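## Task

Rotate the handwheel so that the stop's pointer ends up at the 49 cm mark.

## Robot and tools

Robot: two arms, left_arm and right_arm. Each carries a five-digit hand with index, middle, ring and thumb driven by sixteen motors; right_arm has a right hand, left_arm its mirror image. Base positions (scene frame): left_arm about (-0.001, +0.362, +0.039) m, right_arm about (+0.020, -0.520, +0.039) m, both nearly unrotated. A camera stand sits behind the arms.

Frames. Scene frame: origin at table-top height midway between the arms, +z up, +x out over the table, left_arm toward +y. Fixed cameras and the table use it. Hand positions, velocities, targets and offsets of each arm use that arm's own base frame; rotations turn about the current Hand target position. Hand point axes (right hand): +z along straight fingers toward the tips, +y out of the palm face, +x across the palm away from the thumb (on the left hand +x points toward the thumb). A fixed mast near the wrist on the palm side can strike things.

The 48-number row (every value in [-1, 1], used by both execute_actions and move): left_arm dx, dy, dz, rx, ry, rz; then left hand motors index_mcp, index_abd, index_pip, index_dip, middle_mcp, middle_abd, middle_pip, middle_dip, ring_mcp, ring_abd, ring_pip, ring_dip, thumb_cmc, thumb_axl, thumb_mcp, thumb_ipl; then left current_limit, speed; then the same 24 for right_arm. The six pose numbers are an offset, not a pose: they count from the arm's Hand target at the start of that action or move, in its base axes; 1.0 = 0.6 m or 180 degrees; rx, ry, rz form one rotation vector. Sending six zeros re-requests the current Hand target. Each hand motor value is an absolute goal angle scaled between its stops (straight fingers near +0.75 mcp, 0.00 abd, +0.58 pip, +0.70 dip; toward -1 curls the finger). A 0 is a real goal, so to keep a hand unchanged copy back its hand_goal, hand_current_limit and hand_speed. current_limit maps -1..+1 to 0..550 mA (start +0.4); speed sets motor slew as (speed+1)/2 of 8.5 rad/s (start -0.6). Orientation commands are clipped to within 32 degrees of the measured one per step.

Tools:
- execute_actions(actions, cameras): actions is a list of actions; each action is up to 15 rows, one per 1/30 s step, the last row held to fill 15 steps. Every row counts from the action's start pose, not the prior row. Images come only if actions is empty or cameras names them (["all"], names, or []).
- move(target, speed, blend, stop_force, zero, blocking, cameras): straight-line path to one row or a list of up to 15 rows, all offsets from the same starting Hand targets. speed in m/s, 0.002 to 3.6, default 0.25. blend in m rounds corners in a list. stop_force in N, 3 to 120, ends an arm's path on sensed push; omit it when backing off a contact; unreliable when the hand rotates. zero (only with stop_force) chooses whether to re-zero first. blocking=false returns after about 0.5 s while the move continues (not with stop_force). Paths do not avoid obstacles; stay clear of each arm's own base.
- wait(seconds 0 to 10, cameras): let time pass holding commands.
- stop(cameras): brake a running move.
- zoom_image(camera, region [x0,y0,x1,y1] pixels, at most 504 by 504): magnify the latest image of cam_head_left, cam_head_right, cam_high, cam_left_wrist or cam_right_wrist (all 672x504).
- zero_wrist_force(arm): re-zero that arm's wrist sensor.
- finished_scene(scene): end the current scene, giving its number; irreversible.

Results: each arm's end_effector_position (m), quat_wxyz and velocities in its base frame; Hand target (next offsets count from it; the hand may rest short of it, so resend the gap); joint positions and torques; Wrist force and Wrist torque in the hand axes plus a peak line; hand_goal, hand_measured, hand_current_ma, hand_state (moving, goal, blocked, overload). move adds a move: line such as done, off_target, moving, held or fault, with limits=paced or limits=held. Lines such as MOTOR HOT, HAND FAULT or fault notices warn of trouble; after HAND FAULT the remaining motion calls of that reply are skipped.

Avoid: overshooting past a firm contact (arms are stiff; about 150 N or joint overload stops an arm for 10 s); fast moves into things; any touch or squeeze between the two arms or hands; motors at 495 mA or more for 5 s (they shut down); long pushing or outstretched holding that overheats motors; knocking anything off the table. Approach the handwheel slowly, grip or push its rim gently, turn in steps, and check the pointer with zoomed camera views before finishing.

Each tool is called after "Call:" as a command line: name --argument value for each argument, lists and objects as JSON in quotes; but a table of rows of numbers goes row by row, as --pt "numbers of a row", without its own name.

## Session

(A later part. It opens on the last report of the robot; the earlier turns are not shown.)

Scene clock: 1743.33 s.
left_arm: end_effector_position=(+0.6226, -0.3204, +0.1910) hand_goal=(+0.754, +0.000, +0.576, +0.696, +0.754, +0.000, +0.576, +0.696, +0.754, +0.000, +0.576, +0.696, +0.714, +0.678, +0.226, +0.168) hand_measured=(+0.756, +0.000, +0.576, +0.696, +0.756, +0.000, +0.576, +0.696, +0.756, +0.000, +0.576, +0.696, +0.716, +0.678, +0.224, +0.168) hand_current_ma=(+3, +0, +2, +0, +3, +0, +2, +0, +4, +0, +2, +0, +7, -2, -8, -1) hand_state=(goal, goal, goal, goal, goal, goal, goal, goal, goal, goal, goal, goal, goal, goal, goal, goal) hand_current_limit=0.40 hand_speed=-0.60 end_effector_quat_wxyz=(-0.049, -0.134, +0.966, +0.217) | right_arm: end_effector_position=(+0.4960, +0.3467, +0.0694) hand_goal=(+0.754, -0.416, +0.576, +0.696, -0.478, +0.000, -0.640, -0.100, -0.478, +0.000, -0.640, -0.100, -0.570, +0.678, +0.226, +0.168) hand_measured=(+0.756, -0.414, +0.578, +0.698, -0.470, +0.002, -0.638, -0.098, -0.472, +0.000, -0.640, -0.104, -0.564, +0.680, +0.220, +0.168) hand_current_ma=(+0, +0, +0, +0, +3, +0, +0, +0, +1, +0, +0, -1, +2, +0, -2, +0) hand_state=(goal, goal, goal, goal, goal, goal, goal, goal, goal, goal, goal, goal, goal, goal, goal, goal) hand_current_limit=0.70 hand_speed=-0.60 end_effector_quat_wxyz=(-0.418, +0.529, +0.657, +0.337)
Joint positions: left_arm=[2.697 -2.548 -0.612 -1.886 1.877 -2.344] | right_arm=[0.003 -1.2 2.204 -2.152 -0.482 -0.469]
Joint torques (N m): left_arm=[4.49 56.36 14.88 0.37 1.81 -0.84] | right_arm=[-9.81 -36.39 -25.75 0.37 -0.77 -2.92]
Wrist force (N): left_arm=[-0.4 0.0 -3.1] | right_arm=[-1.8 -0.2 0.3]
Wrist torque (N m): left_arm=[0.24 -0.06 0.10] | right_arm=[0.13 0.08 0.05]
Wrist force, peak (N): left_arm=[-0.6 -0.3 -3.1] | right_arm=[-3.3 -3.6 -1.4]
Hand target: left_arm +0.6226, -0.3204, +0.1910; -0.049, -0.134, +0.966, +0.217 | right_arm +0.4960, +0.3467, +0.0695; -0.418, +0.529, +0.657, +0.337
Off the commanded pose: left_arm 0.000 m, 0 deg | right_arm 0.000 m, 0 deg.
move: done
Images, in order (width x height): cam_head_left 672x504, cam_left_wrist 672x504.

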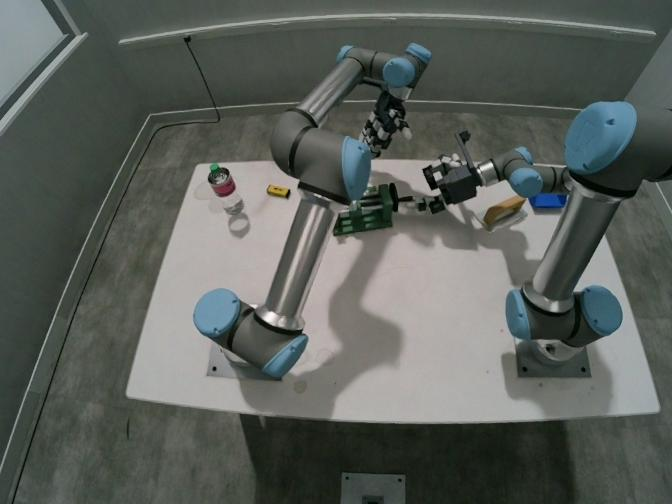

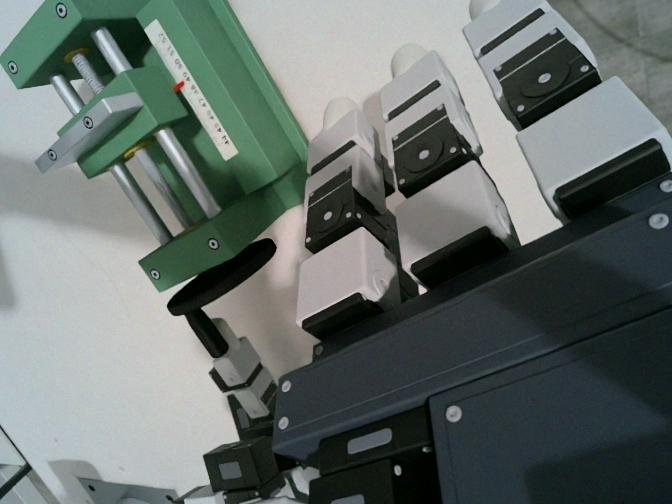

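Call:
move --target '[0,0,0,0,0,0,0.754,0,0.576,0.696,0.754,0,0.576,0.696,0.754,0,0.576,0.696,0.714,0.678,0.226,0.168,0.4,-0.6,0.021,-0.0978,0.0167,0,0,0,0.754,-0.417,0.576,0.696,-0.479,0,-0.64,-0.1,-0.479,0,-0.64,-0.1,-0.571,0.678,0.226,0.168,0.7,-0.6]' --speed 0.15

Call:
move --target '[0,0,0,0,0,0,0.754,0,0.576,0.696,0.754,0,0.576,0.696,0.754,0,0.576,0.696,0.714,0.678,0.226,0.168,0.4,-0.6,0,0,0.0333,0,0,0,0.707,-0.245,0.576,0.696,0.922,0,0.576,0.696,0.707,0.235,0.576,0.696,-0.571,0.678,0.226,0.168,0.7,-0.6]' --speed 0.1 --cameras '["cam_head_left","cam_left_wrist","cam_right_wrist"]'

Call:
zoom_image --camera "cam_head_left" --region '[380, 140, 480, 215]'

Call:
zoom_image --camera "cam_left_wrist" --region '[150, 220, 400, 420]'

Scene clock: 1810.43 s.
left_arm: end_effector_position=(+0.6226, -0.3204, +0.1910) hand_goal=(+0.754, +0.000, +0.576, +0.696, +0.754, +0.000, +0.576, +0.696, +0.754, +0.000, +0.576, +0.696, +0.714, +0.678, +0.226, +0.168) hand_measured=(+0.756, +0.000, +0.576, +0.696, +0.756, +0.000, +0.576, +0.696, +0.756, +0.000, +0.576, +0.696, +0.716, +0.678, +0.224, +0.168) hand_current_ma=(+3, +0, +2, +0, +3, +0, +2, +0, +4, +0, +2, +0, +7, -2, -8, -1) hand_state=(goal, goal, goal, goal, goal, goal, goal, goal, goal, goal, goal, goal, goal, goal, goal, goal) hand_current_limit=0.40 hand_speed=-0.60 end_effector_quat_wxyz=(-0.049, -0.134, +0.966, +0.217) | right_arm: end_effector_position=(+0.5086, +0.2881, +0.0796) hand_goal=(+0.754, -0.416, +0.576, +0.696, -0.478, +0.000, -0.640, -0.100, -0.478, +0.000, -0.640, -0.100, -0.570, +0.678, +0.226, +0.168) hand_measured=(+0.756, -0.406, +0.578, +0.698, -0.470, +0.002, -0.638, -0.098, -0.472, +0.000, -0.640, -0.104, -0.564, +0.680, +0.220, +0.168) hand_current_ma=(+0, +3, +0, +0, +3, +0, +0, +0, +1, +0, +0, -1, +2, +0, -2, +0) hand_state=(goal, goal, goal, goal, goal, goal, goal, goal, goal, goal, goal, goal, goal, goal, goal, goal) hand_current_limit=0.70 hand_speed=-0.60 end_effector_quat_wxyz=(-0.418, +0.529, +0.657, +0.337)
Joint positions: left_arm=[2.697 -2.548 -0.612 -1.886 1.877 -2.344] | right_arm=[-0.124 -1.249 2.164 -1.867 -0.546 -0.694]
Joint torques (N m): left_arm=[4.75 57.77 14.79 0.51 1.77 -2.09] | right_arm=[-10.33 -25.52 -27 0.42 -1.03 -2.53]
Wrist force (N): left_arm=[-0.3 -0.2 -2.9] | right_arm=[-1.6 -0.3 -0.2]
Wrist torque (N m): left_arm=[0.19 -0.07 0.11] | right_arm=[0.15 0.06 0.05]
Wrist force, peak (N): left_arm=[-0.5 -0.4 -3.3] | right_arm=[-2.1 -0.6 -0.1]
Hand target: left_arm +0.6226, -0.3204, +0.1910; -0.049, -0.134, +0.966, +0.217 | right_arm +0.5086, +0.2881, +0.0795; -0.418, +0.529, +0.657, +0.337
Off the commanded pose: left_arm 0.000 m, 0 deg | right_arm 0.000 m, 0 deg.
move: done

Scene clock: 1811.73 s.
left_arm: end_effector_position=(+0.6226, -0.3204, +0.1910) hand_goal=(+0.754, +0.000, +0.576, +0.696, +0.754, +0.000, +0.576, +0.696, +0.754, +0.000, +0.576, +0.696, +0.714, +0.678, +0.226, +0.168) hand_measured=(+0.756, +0.000, +0.576, +0.696, +0.756, +0.000, +0.576, +0.696, +0.756, +0.000, +0.576, +0.696, +0.716, +0.678, +0.224, +0.168) hand_current_ma=(+3, +0, +2, +0, +3, +0, +2, +0, +4, +0, +2, +0, +7, -2, -8, -1) hand_state=(goal, goal, goal, goal, goal, goal, goal, goal, goal, goal, goal, goal, goal, goal, goal, goal) hand_current_limit=0.40 hand_speed=-0.60 end_effector_quat_wxyz=(-0.049, -0.134, +0.966, +0.217) | right_arm: end_effector_position=(+0.5086, +0.2881, +0.0995) hand_goal=(+0.708, -0.244, +0.576, +0.696, +0.922, +0.000, +0.576, +0.696, +0.708, +0.236, +0.576, +0.696, -0.570, +0.678, +0.226, +0.168) hand_measured=(+0.780, -0.206, +0.612, +0.704, +0.680, +0.016, +0.536, +0.690, +0.704, +0.208, +0.570, +0.690, -0.564, +0.680, +0.220, +0.168) hand_current_ma=(+126, +30, +34, +3, -467, +6, -39, -1, -1, -16, -1, -1, +2, +0, -2, +0) hand_state=(blocked, blocked, blocked, goal, blocked, goal, blocked, goal, goal, blocked, goal, goal, goal, goal, goal, goal) hand_current_limit=0.70 hand_speed=-0.60 end_effector_quat_wxyz=(-0.418, +0.529, +0.657, +0.337)
Joint positions: left_arm=[2.697 -2.548 -0.612 -1.886 1.877 -2.344] | right_arm=[-0.124 -1.293 2.149 -1.809 -0.546 -0.694]
Joint torques (N m): left_arm=[4.64 57.71 15.42 0.39 1.67 -2.11] | right_arm=[-4.87 -33.39 -27.79 0.81 -0.25 -2.78]
Wrist force (N): left_arm=[-0.4 -0.3 -2.9] | right_arm=[-1.4 -0.1 -0.1]
Wrist torque (N m): left_arm=[0.19 -0.06 0.11] | right_arm=[0.13 -0.08 -0.02]
Wrist force, peak (N): left_arm=[-0.5 0.1 -3.2] | right_arm=[-2.1 -0.1 -0.2]
Hand target: left_arm +0.6226, -0.3204, +0.1910; -0.049, -0.134, +0.966, +0.217 | right_arm +0.5086, +0.2881, +0.0995; -0.418, +0.529, +0.657, +0.337
Off the commanded pose: left_arm 0.000 m, 0 deg | right_arm 0.000 m, 0 deg.
move: done
Images, in order (width x height): cam_head_left 672x504, cam_left_wrist 672x504, cam_right_wrist 672x504.

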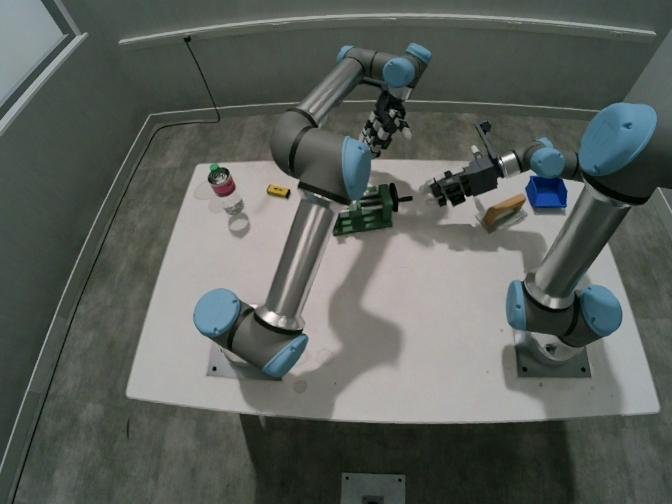

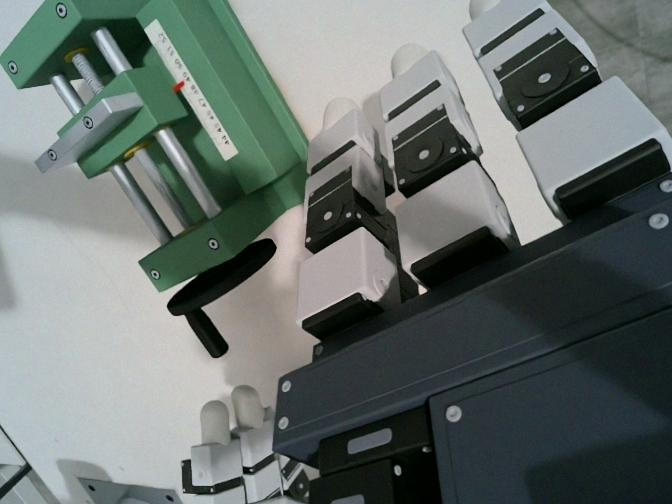

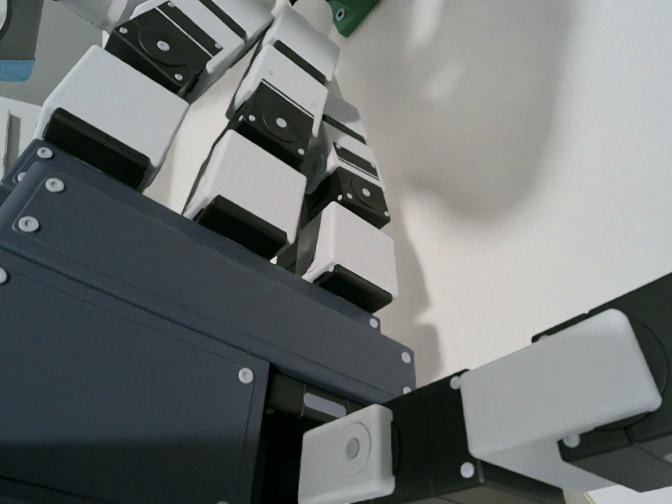

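Scaled by 5.040 from the camera's 672x504 image, which has a finer 960x720 frame.

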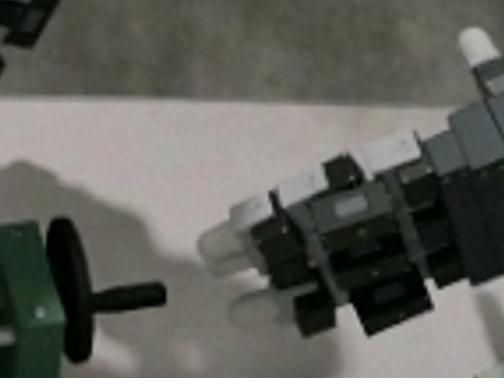

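Scaled by 2.016 from the camera's 672x504 image, which has a finer 960x720 frame.

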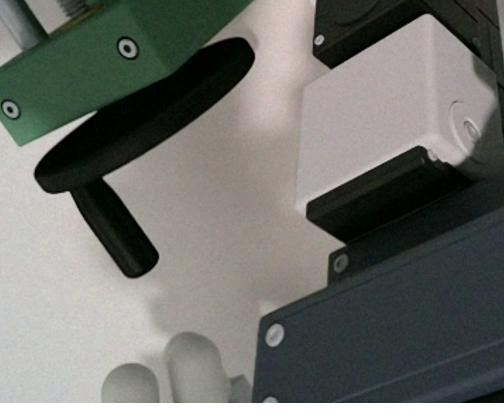

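Call:
move --pt "0 0 0 0 0 0 0.754 0 0.576 0.696 0.754 0 0.576 0.696 0.754 0 0.576 0.696 0.714 0.678 0.226 0.168 0.4 -0.6 0 0 0 0 0 0 0.6 0 0.576 0.696 0.922 0 0.576 0.696 0.6 0 0.576 0.696 -0.571 0.678 0.226 0.168 0.3 -0.6" --pt "0 0 0 0 0 0 0.754 0 0.576 0.696 0.754 0 0.576 0.696 0.754 0 0.576 0.696 0.714 0.678 0.226 0.168 0.4 -0.6 0 0 0 0 0 0 0.68 -0.245 0.576 0.696 0.922 0 0.576 0.696 0.68 0.235 0.576 0.696 -0.571 0.678 0.226 0.168 0.3 -0.6" --speed 0.1 --cameras '["cam_head_left","cam_left_wrist","cam_right_wrist"]'

Call:
zoom_image --camera "cam_head_left" --region '[380, 140, 480, 215]'

Call:
zoom_image --camera "cam_left_wrist" --region '[150, 350, 350, 500]'

Call:
zoom_image --camera "cam_right_wrist" --region '[80, 0, 480, 330]'

Scene clock: 1823.00 s.
left_arm: end_effector_position=(+0.6226, -0.3204, +0.1910) hand_goal=(+0.754, +0.000, +0.576, +0.696, +0.754, +0.000, +0.576, +0.696, +0.754, +0.000, +0.576, +0.696, +0.714, +0.678, +0.226, +0.168) hand_measured=(+0.756, +0.000, +0.576, +0.696, +0.756, +0.000, +0.576, +0.696, +0.756, +0.000, +0.576, +0.696, +0.716, +0.678, +0.224, +0.168) hand_current_ma=(+3, +0, +2, +0, +3, +0, +2, +0, +4, +0, +2, +0, +7, -2, -8, -1) hand_state=(goal, goal, goal, goal, goal, goal, goal, goal, goal, goal, goal, goal, goal, goal, goal, goal) hand_current_limit=0.40 hand_speed=-0.60 end_effector_quat_wxyz=(-0.049, -0.134, +0.966, +0.217) | right_arm: end_effector_position=(+0.5086, +0.2881, +0.0995) hand_goal=(+0.680, -0.244, +0.576, +0.696, +0.922, +0.000, +0.576, +0.696, +0.680, +0.236, +0.576, +0.696, -0.570, +0.678, +0.226, +0.168) hand_measured=(+0.678, -0.232, +0.578, +0.698, +0.918, +0.006, +0.572, +0.694, +0.678, +0.236, +0.574, +0.692, -0.564, +0.680, +0.220, +0.168) hand_current_ma=(+0, +4, +0, +0, -1, +1, +0, +0, +0, +0, +0, +0, +2, +0, -2, +0) hand_state=(goal, goal, goal, goal, goal, goal, goal, goal, goal, goal, goal, goal, goal, goal, goal, goal) hand_current_limit=0.30 hand_speed=-0.60 end_effector_quat_wxyz=(-0.418, +0.529, +0.657, +0.337)
Joint positions: left_arm=[2.697 -2.548 -0.612 -1.886 1.877 -2.344] | right_arm=[-0.124 -1.293 2.149 -1.809 -0.546 -0.694]
Joint torques (N m): left_arm=[4.96 57.99 15.16 0.32 1.71 -2.26] | right_arm=[-9.86 -33.18 -27.24 0.58 -0.9 -2.72]
Wrist force (N): left_arm=[-0.7 -0.1 -2.7] | right_arm=[-1.9 0.0 0.0]
Wrist torque (N m): left_arm=[0.19 0.00 0.08] | right_arm=[0.12 -0.02 -0.07]
Wrist force, peak (N): left_arm=[-0.7 -0.3 -3.2] | right_arm=[-2.2 -0.3 0.0]
Hand target: left_arm +0.6226, -0.3204, +0.1910; -0.049, -0.134, +0.966, +0.217 | right_arm +0.5086, +0.2881, +0.0995; -0.418, +0.529, +0.657, +0.337
Off the commanded pose: left_arm 0.000 m, 0 deg | right_arm 0.000 m, 0 deg.
move: done
Images, in order (width x height): cam_head_left 672x504, cam_left_wrist 672x504, cam_right_wrist 672x504.

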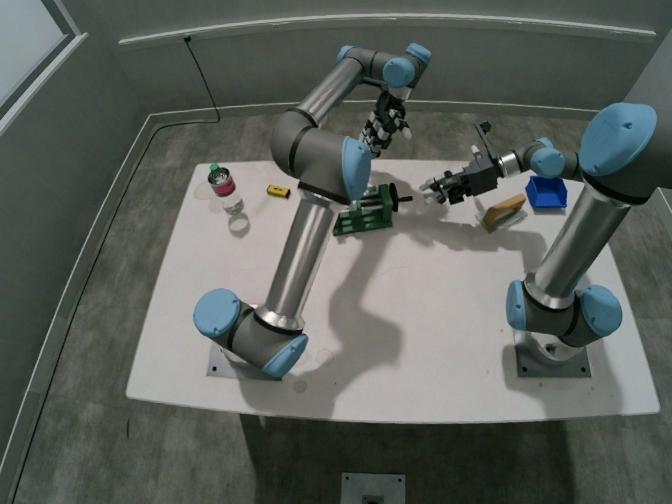

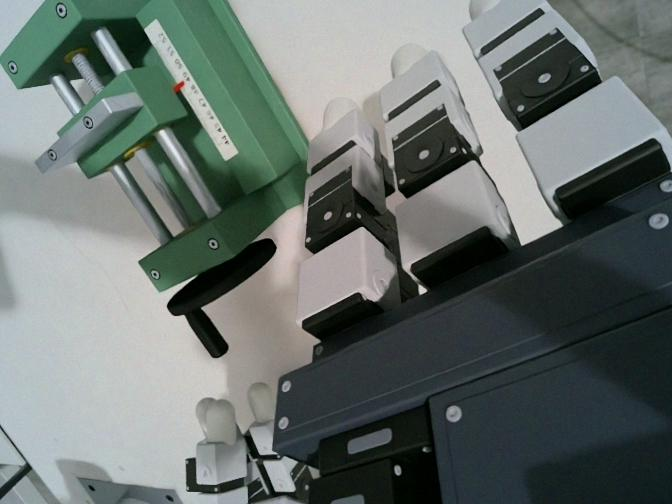

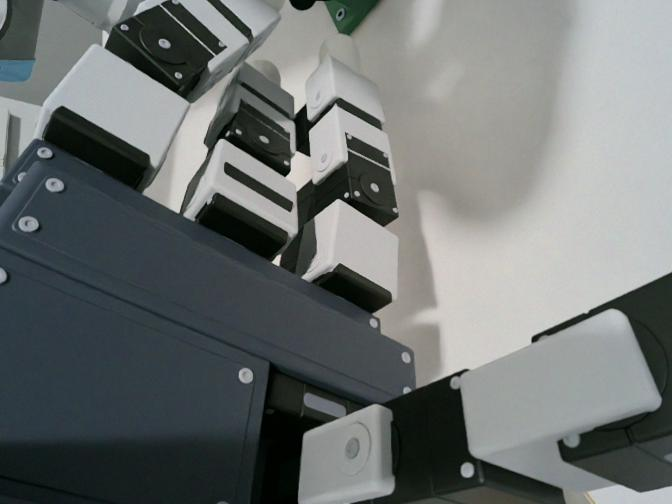

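Scaled by 5.040 from the camera's 672x504 image, which has a finer 960x720 frame.

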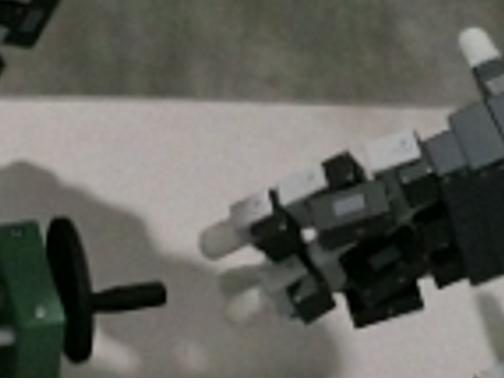

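Scaled by 2.520 from the camera's 672x504 image, which has a finer 960x720 frame.

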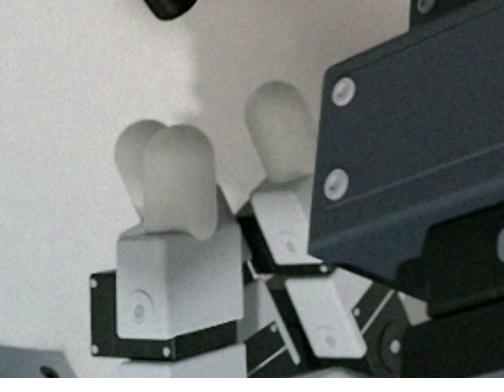

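Scaled by 1.260 from the camera's 672x504 image, which has a finer 960x720 frame.

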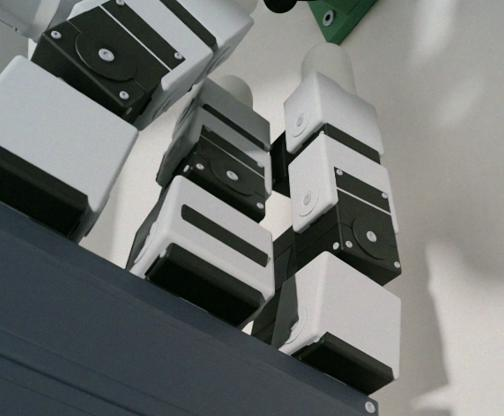

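Call:
move --target '[0,0,0,0,0,0,0.754,0,0.576,0.696,0.754,0,0.576,0.696,0.754,0,0.576,0.696,0.714,0.678,0.226,0.168,0.4,-0.6,0.0029,0.0518,-0.025,0,0,0,0.68,-0.245,0.576,0.696,0.922,0,0.576,0.696,0.68,0.235,0.576,0.696,-0.571,0.678,0.226,0.168,0.4,-0.6]' --speed 0.1 --cameras '["cam_head_left","cam_left_wrist","cam_right_wrist"]'

Call:
zoom_image --camera "cam_head_left" --region '[380, 160, 460, 220]'

Call:
zoom_image --camera "cam_left_wrist" --region '[150, 250, 350, 400]'

Call:
zoom_image --camera "cam_right_wrist" --region '[200, 0, 450, 150]'

Scene clock: 1845.33 s.
left_arm: end_effector_position=(+0.6226, -0.3204, +0.1910) hand_goal=(+0.754, +0.000, +0.576, +0.696, +0.754, +0.000, +0.576, +0.696, +0.754, +0.000, +0.576, +0.696, +0.714, +0.678, +0.226, +0.168) hand_measured=(+0.756, +0.000, +0.576, +0.696, +0.756, +0.000, +0.576, +0.696, +0.756, +0.000, +0.576, +0.696, +0.716, +0.678, +0.224, +0.168) hand_current_ma=(+3, +0, +2, +0, +3, +0, +2, +0, +4, +0, +2, +0, +7, -2, -8, -1) hand_state=(goal, goal, goal, goal, goal, goal, goal, goal, goal, goal, goal, goal, goal, goal, goal, goal) hand_current_limit=0.40 hand_speed=-0.60 end_effector_quat_wxyz=(-0.049, -0.134, +0.966, +0.217) | right_arm: end_effector_position=(+0.5103, +0.3191, +0.0845) hand_goal=(+0.680, -0.244, +0.576, +0.696, +0.922, +0.000, +0.576, +0.696, +0.680, +0.236, +0.576, +0.696, -0.570, +0.678, +0.226, +0.168) hand_measured=(+0.678, -0.232, +0.578, +0.698, +0.918, +0.006, +0.572, +0.694, +0.678, +0.236, +0.574, +0.692, -0.564, +0.680, +0.220, +0.168) hand_current_ma=(+0, +4, +0, +0, -1, +1, +0, +0, +0, +0, +0, +0, +2, +0, -2, +0) hand_state=(goal, goal, goal, goal, goal, goal, goal, goal, goal, goal, goal, goal, goal, goal, goal, goal) hand_current_limit=0.40 hand_speed=-0.60 end_effector_quat_wxyz=(-0.418, +0.529, +0.657, +0.337)
Joint positions: left_arm=[2.697 -2.548 -0.612 -1.886 1.877 -2.344] | right_arm=[-0.056 -1.237 2.159 -1.971 -0.509 -0.581]
Joint torques (N m): left_arm=[5.08 58.15 14.75 0.4 1.66 -2.7] | right_arm=[10.31 -19.01 -4.85 -4.07 3.79 2.41]
Wrist force (N): left_arm=[-0.3 -0.3 -3.2] | right_arm=[-1.6 -0.4 0.0]
Wrist torque (N m): left_arm=[0.21 -0.08 0.12] | right_arm=[0.07 -0.06 -0.22]
Wrist force, peak (N): left_arm=[-0.3 -0.1 -3.3] | right_arm=[-2.2 -0.1 -0.1]
Hand target: left_arm +0.6226, -0.3204, +0.1910; -0.049, -0.134, +0.966, +0.217 | right_arm +0.5104, +0.3191, +0.0845; -0.418, +0.529, +0.657, +0.337
Off the commanded pose: left_arm 0.000 m, 0 deg | right_arm 0.000 m, 0 deg.
move: done
Images, in order (width x height): cam_head_left 672x504, cam_left_wrist 672x504, cam_right_wrist 672x504.

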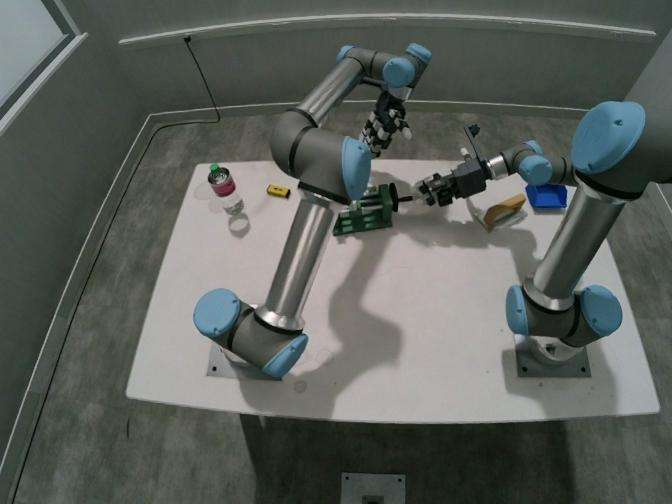

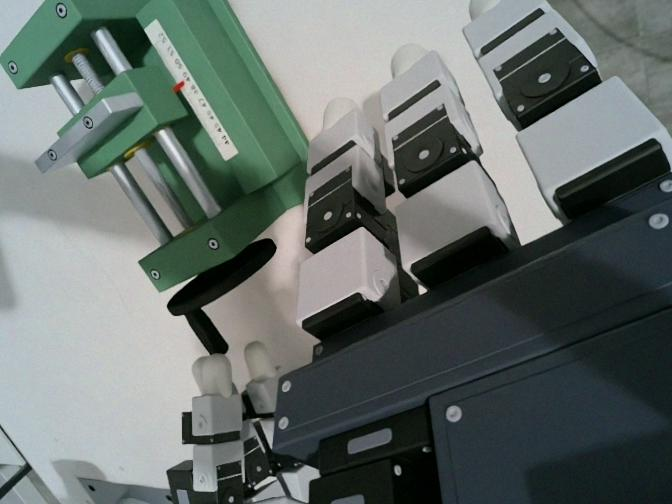

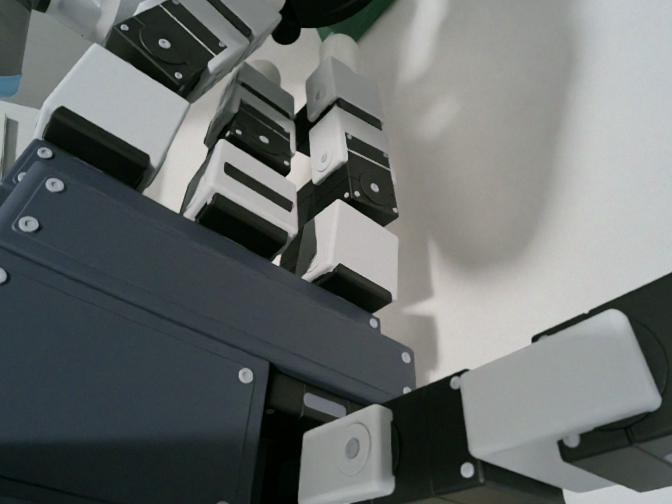

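Scaled by 6.300 from the camera's 672x504 image, which has a finer 960x720 frame.

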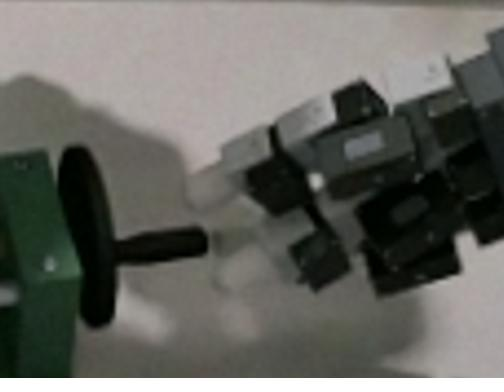

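Scaled by 2.520 from the camera's 672x504 image, which has a finer 960x720 frame.

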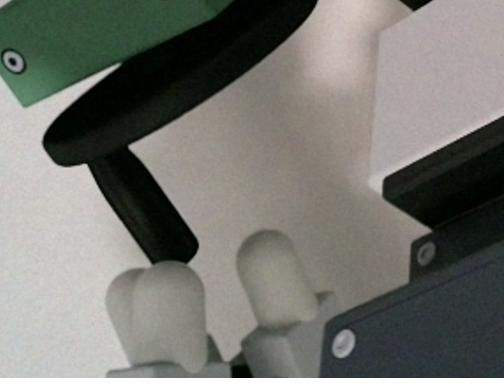

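Scaled by 2.016 from the camera's 672x504 image, which has a finer 960x720 frame.

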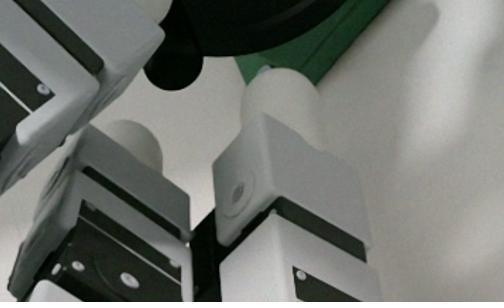

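Call:
move --target '[0,0,0,0,0,0,0.754,0,0.576,0.696,0.754,0,0.576,0.696,0.754,0,0.576,0.696,0.714,0.678,0.226,0.168,0.4,-0.6,-0.0016,0.03375,-0.0063,0,0,0,0.68,-0.245,0.576,0.696,0.922,0,0.576,0.696,0.68,0.235,0.576,0.696,-0.571,0.678,0.226,0.168,0.4,-0.6]' --speed 0.04 --cameras '["cam_head_left","cam_left_wrist"]'

Call:
zoom_image --camera "cam_head_left" --region '[380, 160, 460, 220]'

Call:
zoom_image --camera "cam_left_wrist" --region '[150, 250, 350, 400]'

Call:
move --target '[0,0,0,0,0,0,0.754,0,0.576,0.696,0.754,0,0.576,0.696,0.754,0,0.576,0.696,0.714,0.678,0.226,0.168,0.4,-0.6,0,0,0,0,0,0,0.737,-0.332,0.576,0.696,0.86,0,0.576,0.696,0.737,0.322,0.576,0.696,-0.571,0.678,0.226,0.168,0.4,-0.6]' --speed 0.04 --cameras '["cam_head_left","cam_left_wrist"]'

Call:
zoom_image --camera "cam_head_left" --region '[380, 160, 460, 220]'

Call:
zoom_image --camera "cam_left_wrist" --region '[150, 250, 350, 400]'

Scene clock: 1871.47 s.
left_arm: end_effector_position=(+0.6226, -0.3204, +0.1910) hand_goal=(+0.754, +0.000, +0.576, +0.696, +0.754, +0.000, +0.576, +0.696, +0.754, +0.000, +0.576, +0.696, +0.714, +0.678, +0.226, +0.168) hand_measured=(+0.756, +0.000, +0.576, +0.696, +0.756, +0.000, +0.576, +0.696, +0.756, +0.000, +0.576, +0.696, +0.716, +0.678, +0.224, +0.168) hand_current_ma=(+3, +0, +2, +0, +3, +0, +2, +0, +4, +0, +2, +0, +7, -2, -8, -1) hand_state=(goal, goal, goal, goal, goal, goal, goal, goal, goal, goal, goal, goal, goal, goal, goal, goal) hand_current_limit=0.40 hand_speed=-0.60 end_effector_quat_wxyz=(-0.049, -0.134, +0.966, +0.217) | right_arm: end_effector_position=(+0.5094, +0.3393, +0.0807) hand_goal=(+0.680, -0.244, +0.576, +0.696, +0.922, +0.000, +0.576, +0.696, +0.680, +0.236, +0.576, +0.696, -0.570, +0.678, +0.226, +0.168) hand_measured=(+0.678, -0.232, +0.578, +0.698, +0.918, +0.006, +0.572, +0.694, +0.678, +0.236, +0.574, +0.692, -0.564, +0.680, +0.220, +0.168) hand_current_ma=(+0, +4, +0, +0, -1, +1, +0, +0, +0, +0, +0, +0, +2, +0, -2, +0) hand_state=(goal, goal, goal, goal, goal, goal, goal, goal, goal, goal, goal, goal, goal, goal, goal, goal) hand_current_limit=0.40 hand_speed=-0.60 end_effector_quat_wxyz=(-0.418, +0.529, +0.657, +0.337)
Joint positions: left_arm=[2.697 -2.548 -0.612 -1.886 1.877 -2.344] | right_arm=[-0.013 -1.213 2.162 -2.07 -0.489 -0.501]
Joint torques (N m): left_arm=[4.81 58.66 15.05 0.28 1.53 -2.93] | right_arm=[9.9 -20.59 -4.44 -4.03 3.69 2.17]
Wrist force (N): left_arm=[-0.5 -0.1 -3.0] | right_arm=[-1.6 -0.3 0.3]
Wrist torque (N m): left_arm=[0.23 -0.04 0.10] | right_arm=[0.06 -0.06 -0.20]
Wrist force, peak (N): left_arm=[-0.6 -0.2 -3.3] | right_arm=[-2.3 -0.2 0.1]
Hand target: left_arm +0.6226, -0.3204, +0.1910; -0.049, -0.134, +0.966, +0.217 | right_arm +0.5094, +0.3394, +0.0807; -0.418, +0.529, +0.657, +0.337
Off the commanded pose: left_arm 0.000 m, 0 deg | right_arm 0.000 m, 0 deg.
move: done
Images, in order (width x height): cam_head_left 672x504, cam_left_wrist 672x504.

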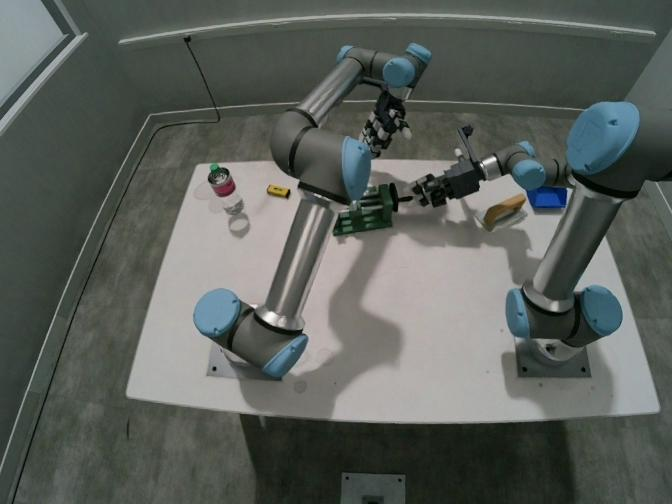

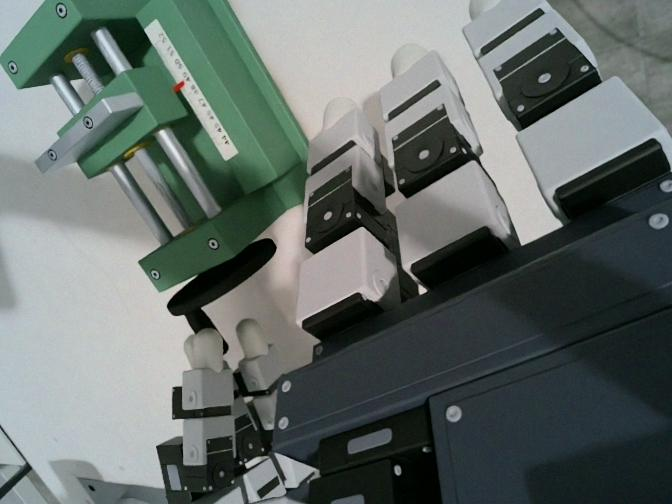

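Scaled by 6.300 from the camera's 672x504 image, which has a finer 960x720 frame.

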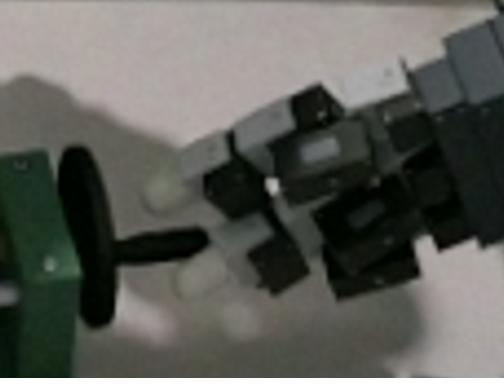

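Scaled by 2.520 from the camera's 672x504 image, which has a finer 960x720 frame.

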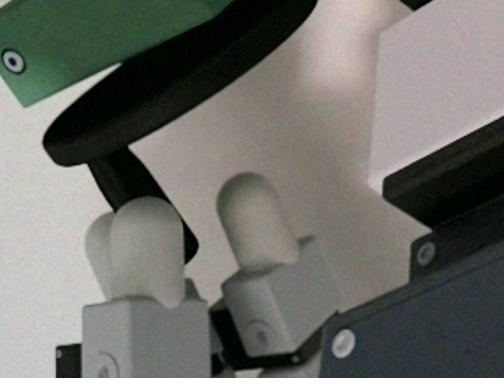

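Scene clock: 1871.97 s.
left_arm: end_effector_position=(+0.6226, -0.3204, +0.1910) hand_goal=(+0.754, +0.000, +0.576, +0.696, +0.754, +0.000, +0.576, +0.696, +0.754, +0.000, +0.576, +0.696, +0.714, +0.678, +0.226, +0.168) hand_measured=(+0.756, +0.000, +0.576, +0.696, +0.756, +0.000, +0.576, +0.696, +0.756, +0.000, +0.576, +0.696, +0.716, +0.678, +0.224, +0.168) hand_current_ma=(+3, +0, +2, +0, +3, +0, +2, +0, +4, +0, +2, +0, +7, -2, -8, -1) hand_state=(goal, goal, goal, goal, goal, goal, goal, goal, goal, goal, goal, goal, goal, goal, goal, goal) hand_current_limit=0.40 hand_speed=-0.60 end_effector_quat_wxyz=(-0.049, -0.134, +0.966, +0.217) | right_arm: end_effector_position=(+0.5094, +0.3394, +0.0807) hand_goal=(+0.738, -0.332, +0.576, +0.696, +0.860, +0.000, +0.576, +0.696, +0.738, +0.322, +0.576, +0.696, -0.570, +0.678, +0.226, +0.168) hand_measured=(+0.714, -0.274, +0.576, +0.698, +0.898, +0.004, +0.584, +0.696, +0.716, +0.284, +0.574, +0.692, -0.564, +0.680, +0.220, +0.168) hand_current_ma=(-19, +60, +0, +0, +42, +1, +3, +0, -17, -30, +0, +0, +2, +0, -2, +0) hand_state=(blocked, blocked, goal, goal, blocked, goal, goal, goal, blocked, blocked, goal, goal, goal, goal, goal, goal) hand_current_limit=0.40 hand_speed=-0.60 end_effector_quat_wxyz=(-0.418, +0.529, +0.657, +0.337)
Joint positions: left_arm=[2.697 -2.548 -0.612 -1.886 1.877 -2.344] | right_arm=[-0.013 -1.213 2.162 -2.07 -0.489 -0.5]
Joint torques (N m): left_arm=[4.63 58.79 14.93 0.25 1.57 -2.94] | right_arm=[10.48 -19.82 -4.75 -4.07 3.66 2.33]
Wrist force (N): left_arm=[-0.5 -0.1 -2.9] | right_arm=[-1.9 -0.2 0.3]
Wrist torque (N m): left_arm=[0.20 -0.05 0.10] | right_arm=[0.05 -0.03 -0.24]
Wrist force, peak (N): left_arm=[-0.6 -0.3 -3.2] | right_arm=[-2.1 -1.4 -0.1]
Hand target: left_arm +0.6226, -0.3204, +0.1910; -0.049, -0.134, +0.966, +0.217 | right_arm +0.5094, +0.3394, +0.0807; -0.418, +0.529, +0.657, +0.337
Off the commanded pose: left_arm 0.000 m, 0 deg | right_arm 0.000 m, 0 deg.
move: done
Images, in order (width x height): cam_head_left 672x504, cam_left_wrist 672x504.

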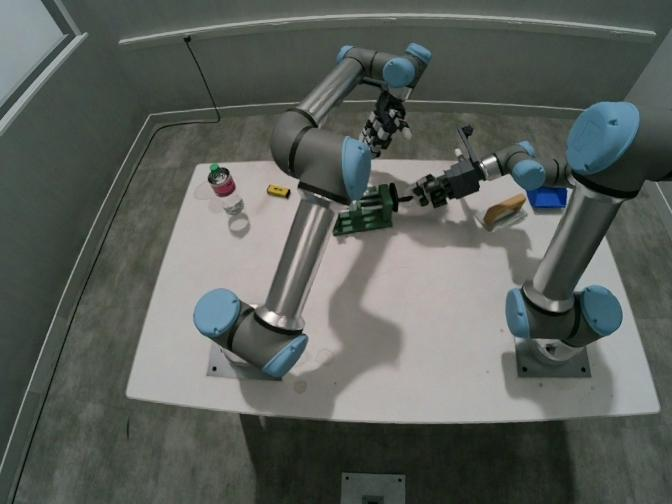

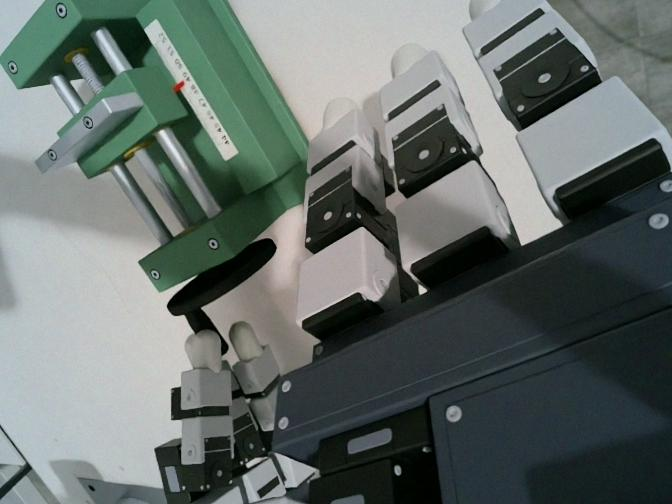

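Scaled by 6.300 from the camera's 672x504 image, which has a finer 960x720 frame.

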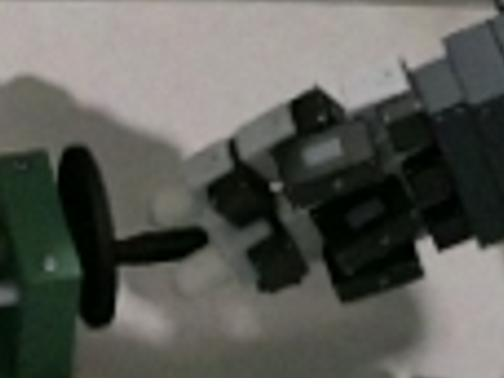

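Scaled by 2.520 from the camera's 672x504 image, which has a finer 960x720 frame.

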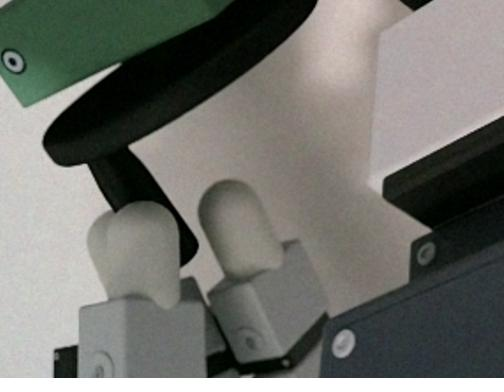

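Call:
move --pt "0 0 0 0 0 0 0.754 0 0.576 0.696 0.754 0 0.576 0.696 0.754 0 0.576 0.696 0.714 0.678 0.226 0.168 0.4 -0.6 0.0145 0.0031 0.0258 0 0 0 0.737 -0.332 0.576 0.696 0.86 0 0.576 0.696 0.737 0.322 0.576 0.696 -0.571 0.678 0.226 0.168 0.4 -0.6" --pt "0 0 0 0 0 0 0.754 0 0.576 0.696 0.754 0 0.576 0.696 0.754 0 0.576 0.696 0.714 0.678 0.226 0.168 0.4 -0.6 0.0435 0.0093 0.0338 0 0 0 0.737 -0.332 0.576 0.696 0.86 0 0.576 0.696 0.737 0.322 0.576 0.696 -0.571 0.678 0.226 0.168 0.4 -0.6" --blend '[0.005,0.0]' --speed 0.05 --cameras '["cam_head_left","cam_left_wrist"]'

Call:
zoom_image --camera "cam_head_left" --region '[380, 160, 460, 220]'

Call:
zoom_image --camera "cam_left_wrist" --region '[150, 220, 350, 370]'

Scene clock: 1893.23 s.
left_arm: end_effector_position=(+0.6226, -0.3204, +0.1910) hand_goal=(+0.754, +0.000, +0.576, +0.696, +0.754, +0.000, +0.576, +0.696, +0.754, +0.000, +0.576, +0.696, +0.714, +0.678, +0.226, +0.168) hand_measured=(+0.756, +0.000, +0.576, +0.696, +0.756, +0.000, +0.576, +0.696, +0.756, +0.000, +0.576, +0.696, +0.716, +0.678, +0.224, +0.168) hand_current_ma=(+3, +0, +2, +0, +3, +0, +2, +0, +4, +0, +2, +0, +7, -2, -8, -1) hand_state=(goal, goal, goal, goal, goal, goal, goal, goal, goal, goal, goal, goal, goal, goal, goal, goal) hand_current_limit=0.40 hand_speed=-0.60 end_effector_quat_wxyz=(-0.049, -0.134, +0.966, +0.217) | right_arm: end_effector_position=(+0.5354, +0.3449, +0.1010) hand_goal=(+0.738, -0.332, +0.576, +0.696, +0.860, +0.000, +0.576, +0.696, +0.738, +0.322, +0.576, +0.696, -0.570, +0.678, +0.226, +0.168) hand_measured=(+0.734, -0.288, +0.576, +0.696, +0.912, -0.010, +0.610, +0.712, +0.734, +0.270, +0.584, +0.692, -0.564, +0.680, +0.220, +0.168) hand_current_ma=(-1, +38, +0, +0, +72, -3, +30, +9, -1, -50, +3, +0, +2, +0, -2, +0) hand_state=(goal, blocked, goal, goal, blocked, goal, blocked, goal, goal, blocked, goal, goal, goal, goal, goal, goal) hand_current_limit=0.40 hand_speed=-0.60 end_effector_quat_wxyz=(-0.418, +0.529, +0.657, +0.337)
Joint positions: left_arm=[2.697 -2.548 -0.612 -1.886 1.877 -2.344] | right_arm=[-0.001 -1.208 2.078 -2.011 -0.484 -0.477]
Joint torques (N m): left_arm=[4.74 58.98 15.04 0.18 1.5 -2.91] | right_arm=[10.83 -20.17 -28.21 0.46 3.03 2.27]
Wrist force (N): left_arm=[-0.5 0.1 -3.0] | right_arm=[0.4 -0.5 -1.6]
Wrist torque (N m): left_arm=[0.24 -0.05 0.10] | right_arm=[0.27 0.24 0.00]
Wrist force, peak (N): left_arm=[-0.4 0.0 -3.3] | right_arm=[2.7 -4.2 -0.6]
Hand target: left_arm +0.6226, -0.3204, +0.1910; -0.049, -0.134, +0.966, +0.217 | right_arm +0.5355, +0.3450, +0.1010; -0.418, +0.529, +0.657, +0.337
Off the commanded pose: left_arm 0.000 m, 0 deg | right_arm 0.000 m, 0 deg.
move: done
Images, in order (width x height): cam_head_left 672x504, cam_left_wrist 672x504.

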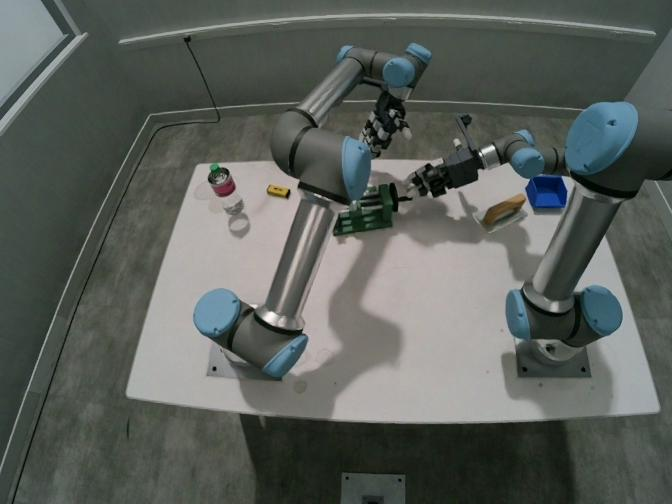

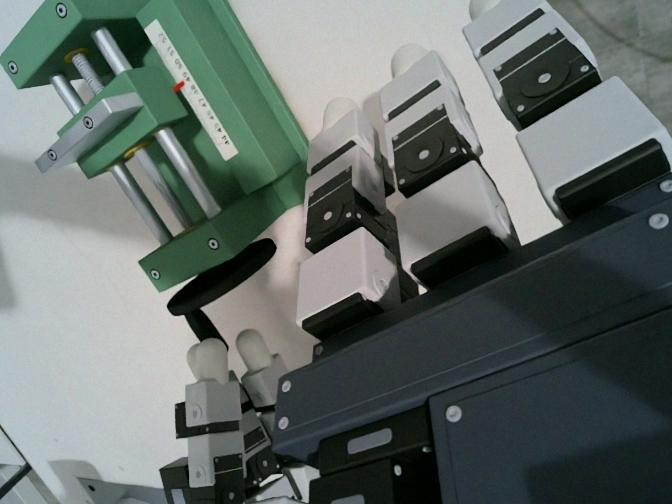

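Scaled by 6.300 from the camera's 672x504 image, which has a finer 960x720 frame.

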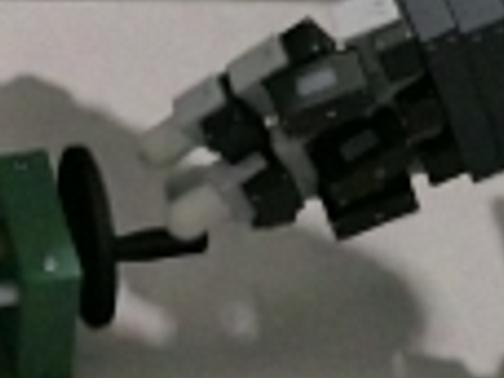

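Scaled by 2.520 from the camera's 672x504 image, which has a finer 960x720 frame.

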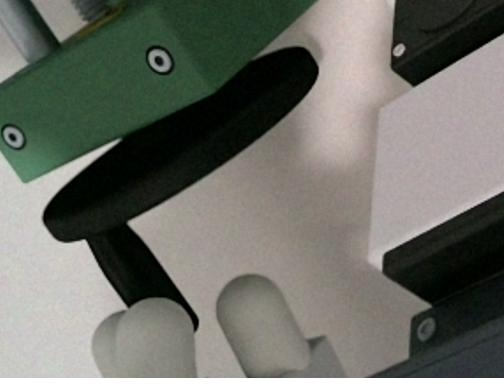

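Call:
move --target '[0,0,0,0,0,0,0.754,0,0.576,0.696,0.754,0,0.576,0.696,0.754,0,0.576,0.696,0.714,0.678,0.226,0.168,0.4,-0.6,0.0175,-0.0815,0.02,0,0,0,0.68,-0.245,0.576,0.696,0.922,0,0.576,0.696,0.68,0.235,0.576,0.696,-0.571,0.678,0.226,0.168,0.4,-0.6]' --speed 0.15

Call:
move --pt "0 0 0 0 0 0 0.754 0 0.576 0.696 0.754 0 0.576 0.696 0.754 0 0.576 0.696 0.714 0.678 0.226 0.168 0.4 -0.6 0 0 0 0 0 0 0.754 0.1 0.576 0.696 -0.479 0 -0.64 -0.1 0.707 0 0.576 0.696 -0.571 0.678 0.226 0.168 0.4 -0.3" --pt "0 0 0 0 0 0 0.754 0 0.576 0.696 0.754 0 0.576 0.696 0.754 0 0.576 0.696 0.714 0.678 0.226 0.168 0.4 -0.6 0 0 0 0 0 0 0.754 -0.417 0.576 0.696 -0.479 0 -0.64 -0.1 -0.479 0 -0.64 -0.1 -0.571 0.678 0.226 0.168 0.7 -0.6" --speed 0.15 --cameras '["cam_head_left"]'

Call:
zoom_image --camera "cam_head_left" --region '[380, 160, 460, 220]'

Scene clock: 1959.27 s.
left_arm: end_effector_position=(+0.6226, -0.3204, +0.1910) hand_goal=(+0.754, +0.000, +0.576, +0.696, +0.754, +0.000, +0.576, +0.696, +0.754, +0.000, +0.576, +0.696, +0.714, +0.678, +0.226, +0.168) hand_measured=(+0.756, +0.000, +0.576, +0.696, +0.756, +0.000, +0.576, +0.696, +0.756, +0.000, +0.576, +0.696, +0.716, +0.678, +0.224, +0.168) hand_current_ma=(+3, +0, +2, +0, +3, +0, +2, +0, +4, +0, +2, +0, +7, -2, -8, -1) hand_state=(goal, goal, goal, goal, goal, goal, goal, goal, goal, goal, goal, goal, goal, goal, goal, goal) hand_current_limit=0.40 hand_speed=-0.60 end_effector_quat_wxyz=(-0.049, -0.134, +0.966, +0.217) | right_arm: end_effector_position=(+0.5460, +0.2961, +0.1130) hand_goal=(+0.680, -0.244, +0.576, +0.696, +0.922, +0.000, +0.576, +0.696, +0.680, +0.236, +0.576, +0.696, -0.570, +0.678, +0.226, +0.168) hand_measured=(+0.682, -0.242, +0.576, +0.696, +0.924, +0.002, +0.578, +0.698, +0.682, +0.242, +0.578, +0.694, -0.564, +0.680, +0.220, +0.168) hand_current_ma=(+0, +0, +0, +0, +0, +0, +0, +0, +0, +1, +0, +0, +2, +0, -2, +0) hand_state=(goal, goal, goal, goal, goal, goal, goal, goal, goal, goal, goal, goal, goal, goal, goal, goal) hand_current_limit=0.40 hand_speed=-0.60 end_effector_quat_wxyz=(-0.418, +0.529, +0.657, +0.337)
Joint positions: left_arm=[2.697 -2.548 -0.612 -1.886 1.877 -2.344] | right_arm=[-0.098 -1.245 2.038 -1.781 -0.531 -0.653]
Joint torques (N m): left_arm=[4.81 59.95 15.17 0.25 1.38 -2.66] | right_arm=[-9.81 -36.12 -29.45 0.86 -0.8 -2.5]
Wrist force (N): left_arm=[-0.1 -0.2 -2.8] | right_arm=[-1.8 -0.3 0.1]
Wrist torque (N m): left_arm=[0.19 -0.09 0.12] | right_arm=[0.09 -0.04 -0.05]
Wrist force, peak (N): left_arm=[-0.6 -0.2 -3.4] | right_arm=[0.1 -0.9 -2.2]
Hand target: left_arm +0.6226, -0.3204, +0.1910; -0.049, -0.134, +0.966, +0.217 | right_arm +0.5460, +0.2961, +0.1130; -0.418, +0.529, +0.657, +0.337
Off the commanded pose: left_arm 0.000 m, 0 deg | right_arm 0.000 m, 0 deg.
move: done

Scene clock: 1961.37 s.
left_arm: end_effector_position=(+0.6226, -0.3204, +0.1910) hand_goal=(+0.754, +0.000, +0.576, +0.696, +0.754, +0.000, +0.576, +0.696, +0.754, +0.000, +0.576, +0.696, +0.714, +0.678, +0.226, +0.168) hand_measured=(+0.756, +0.000, +0.576, +0.696, +0.756, +0.000, +0.576, +0.696, +0.756, +0.000, +0.576, +0.696, +0.716, +0.678, +0.224, +0.168) hand_current_ma=(+3, +0, +2, +0, +3, +0, +2, +0, +4, +0, +2, +0, +7, -2, -8, -1) hand_state=(goal, goal, goal, goal, goal, goal, goal, goal, goal, goal, goal, goal, goal, goal, goal, goal) hand_current_limit=0.40 hand_speed=-0.60 end_effector_quat_wxyz=(-0.049, -0.134, +0.966, +0.217) | right_arm: end_effector_position=(+0.5460, +0.2961, +0.1130) hand_goal=(+0.754, -0.416, +0.576, +0.696, -0.478, +0.000, -0.640, -0.100, -0.478, +0.000, -0.640, -0.100, -0.570, +0.678, +0.226, +0.168) hand_measured=(+0.750, -0.404, +0.576, +0.696, -0.470, +0.002, -0.638, -0.098, -0.470, +0.008, -0.638, -0.098, -0.564, +0.680, +0.220, +0.168) hand_current_ma=(-1, +4, +0, +0, +3, +0, +0, +0, +3, +2, +0, +0, +2, +0, -2, +0) hand_state=(goal, goal, goal, goal, goal, goal, goal, goal, goal, goal, goal, goal, goal, goal, goal, goal) hand_current_limit=0.70 hand_speed=-0.60 end_effector_quat_wxyz=(-0.418, +0.529, +0.657, +0.337)
Joint positions: left_arm=[2.697 -2.548 -0.612 -1.886 1.877 -2.344] | right_arm=[-0.098 -1.245 2.038 -1.781 -0.531 -0.653]
Joint torques (N m): left_arm=[4.27 60.17 15.06 0.27 1.34 -2.68] | right_arm=[-7.92 -20.06 -28.65 0.08 -0.11 -2.7]
Wrist force (N): left_arm=[-0.4 0.2 -2.9] | right_arm=[-1.7 -0.4 0.3]
Wrist torque (N m): left_arm=[0.25 -0.05 0.10] | right_arm=[0.10 0.06 0.04]
Wrist force, peak (N): left_arm=[-0.5 -0.1 -3.2] | right_arm=[-2.0 -0.7 0.0]
Hand target: left_arm +0.6226, -0.3204, +0.1910; -0.049, -0.134, +0.966, +0.217 | right_arm +0.5460, +0.2961, +0.1130; -0.418, +0.529, +0.657, +0.337
Off the commanded pose: left_arm 0.000 m, 0 deg | right_arm 0.000 m, 0 deg.
move: done
Images, in order (width x height): cam_head_left 672x504.

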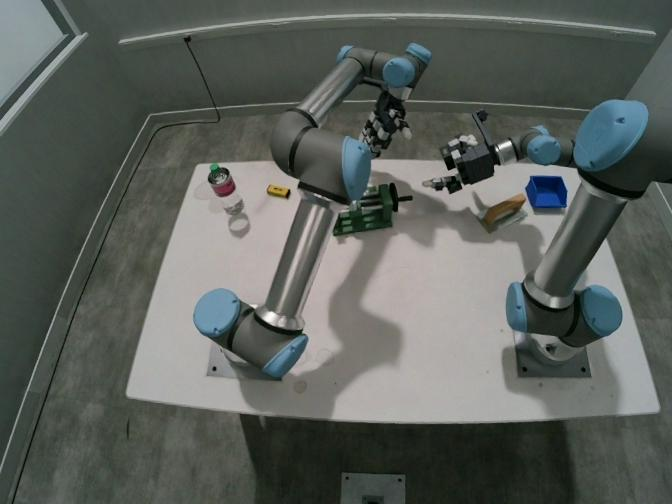

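Scaled by 6.300 from the camera's 672x504 image, which has a finer 960x720 frame.

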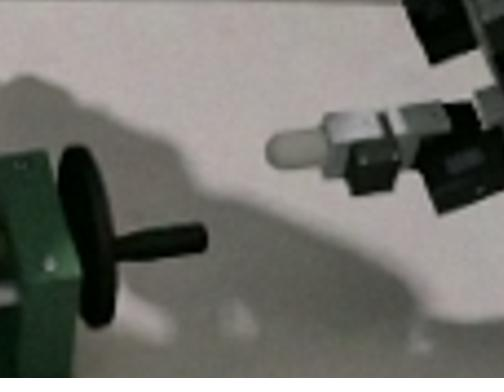

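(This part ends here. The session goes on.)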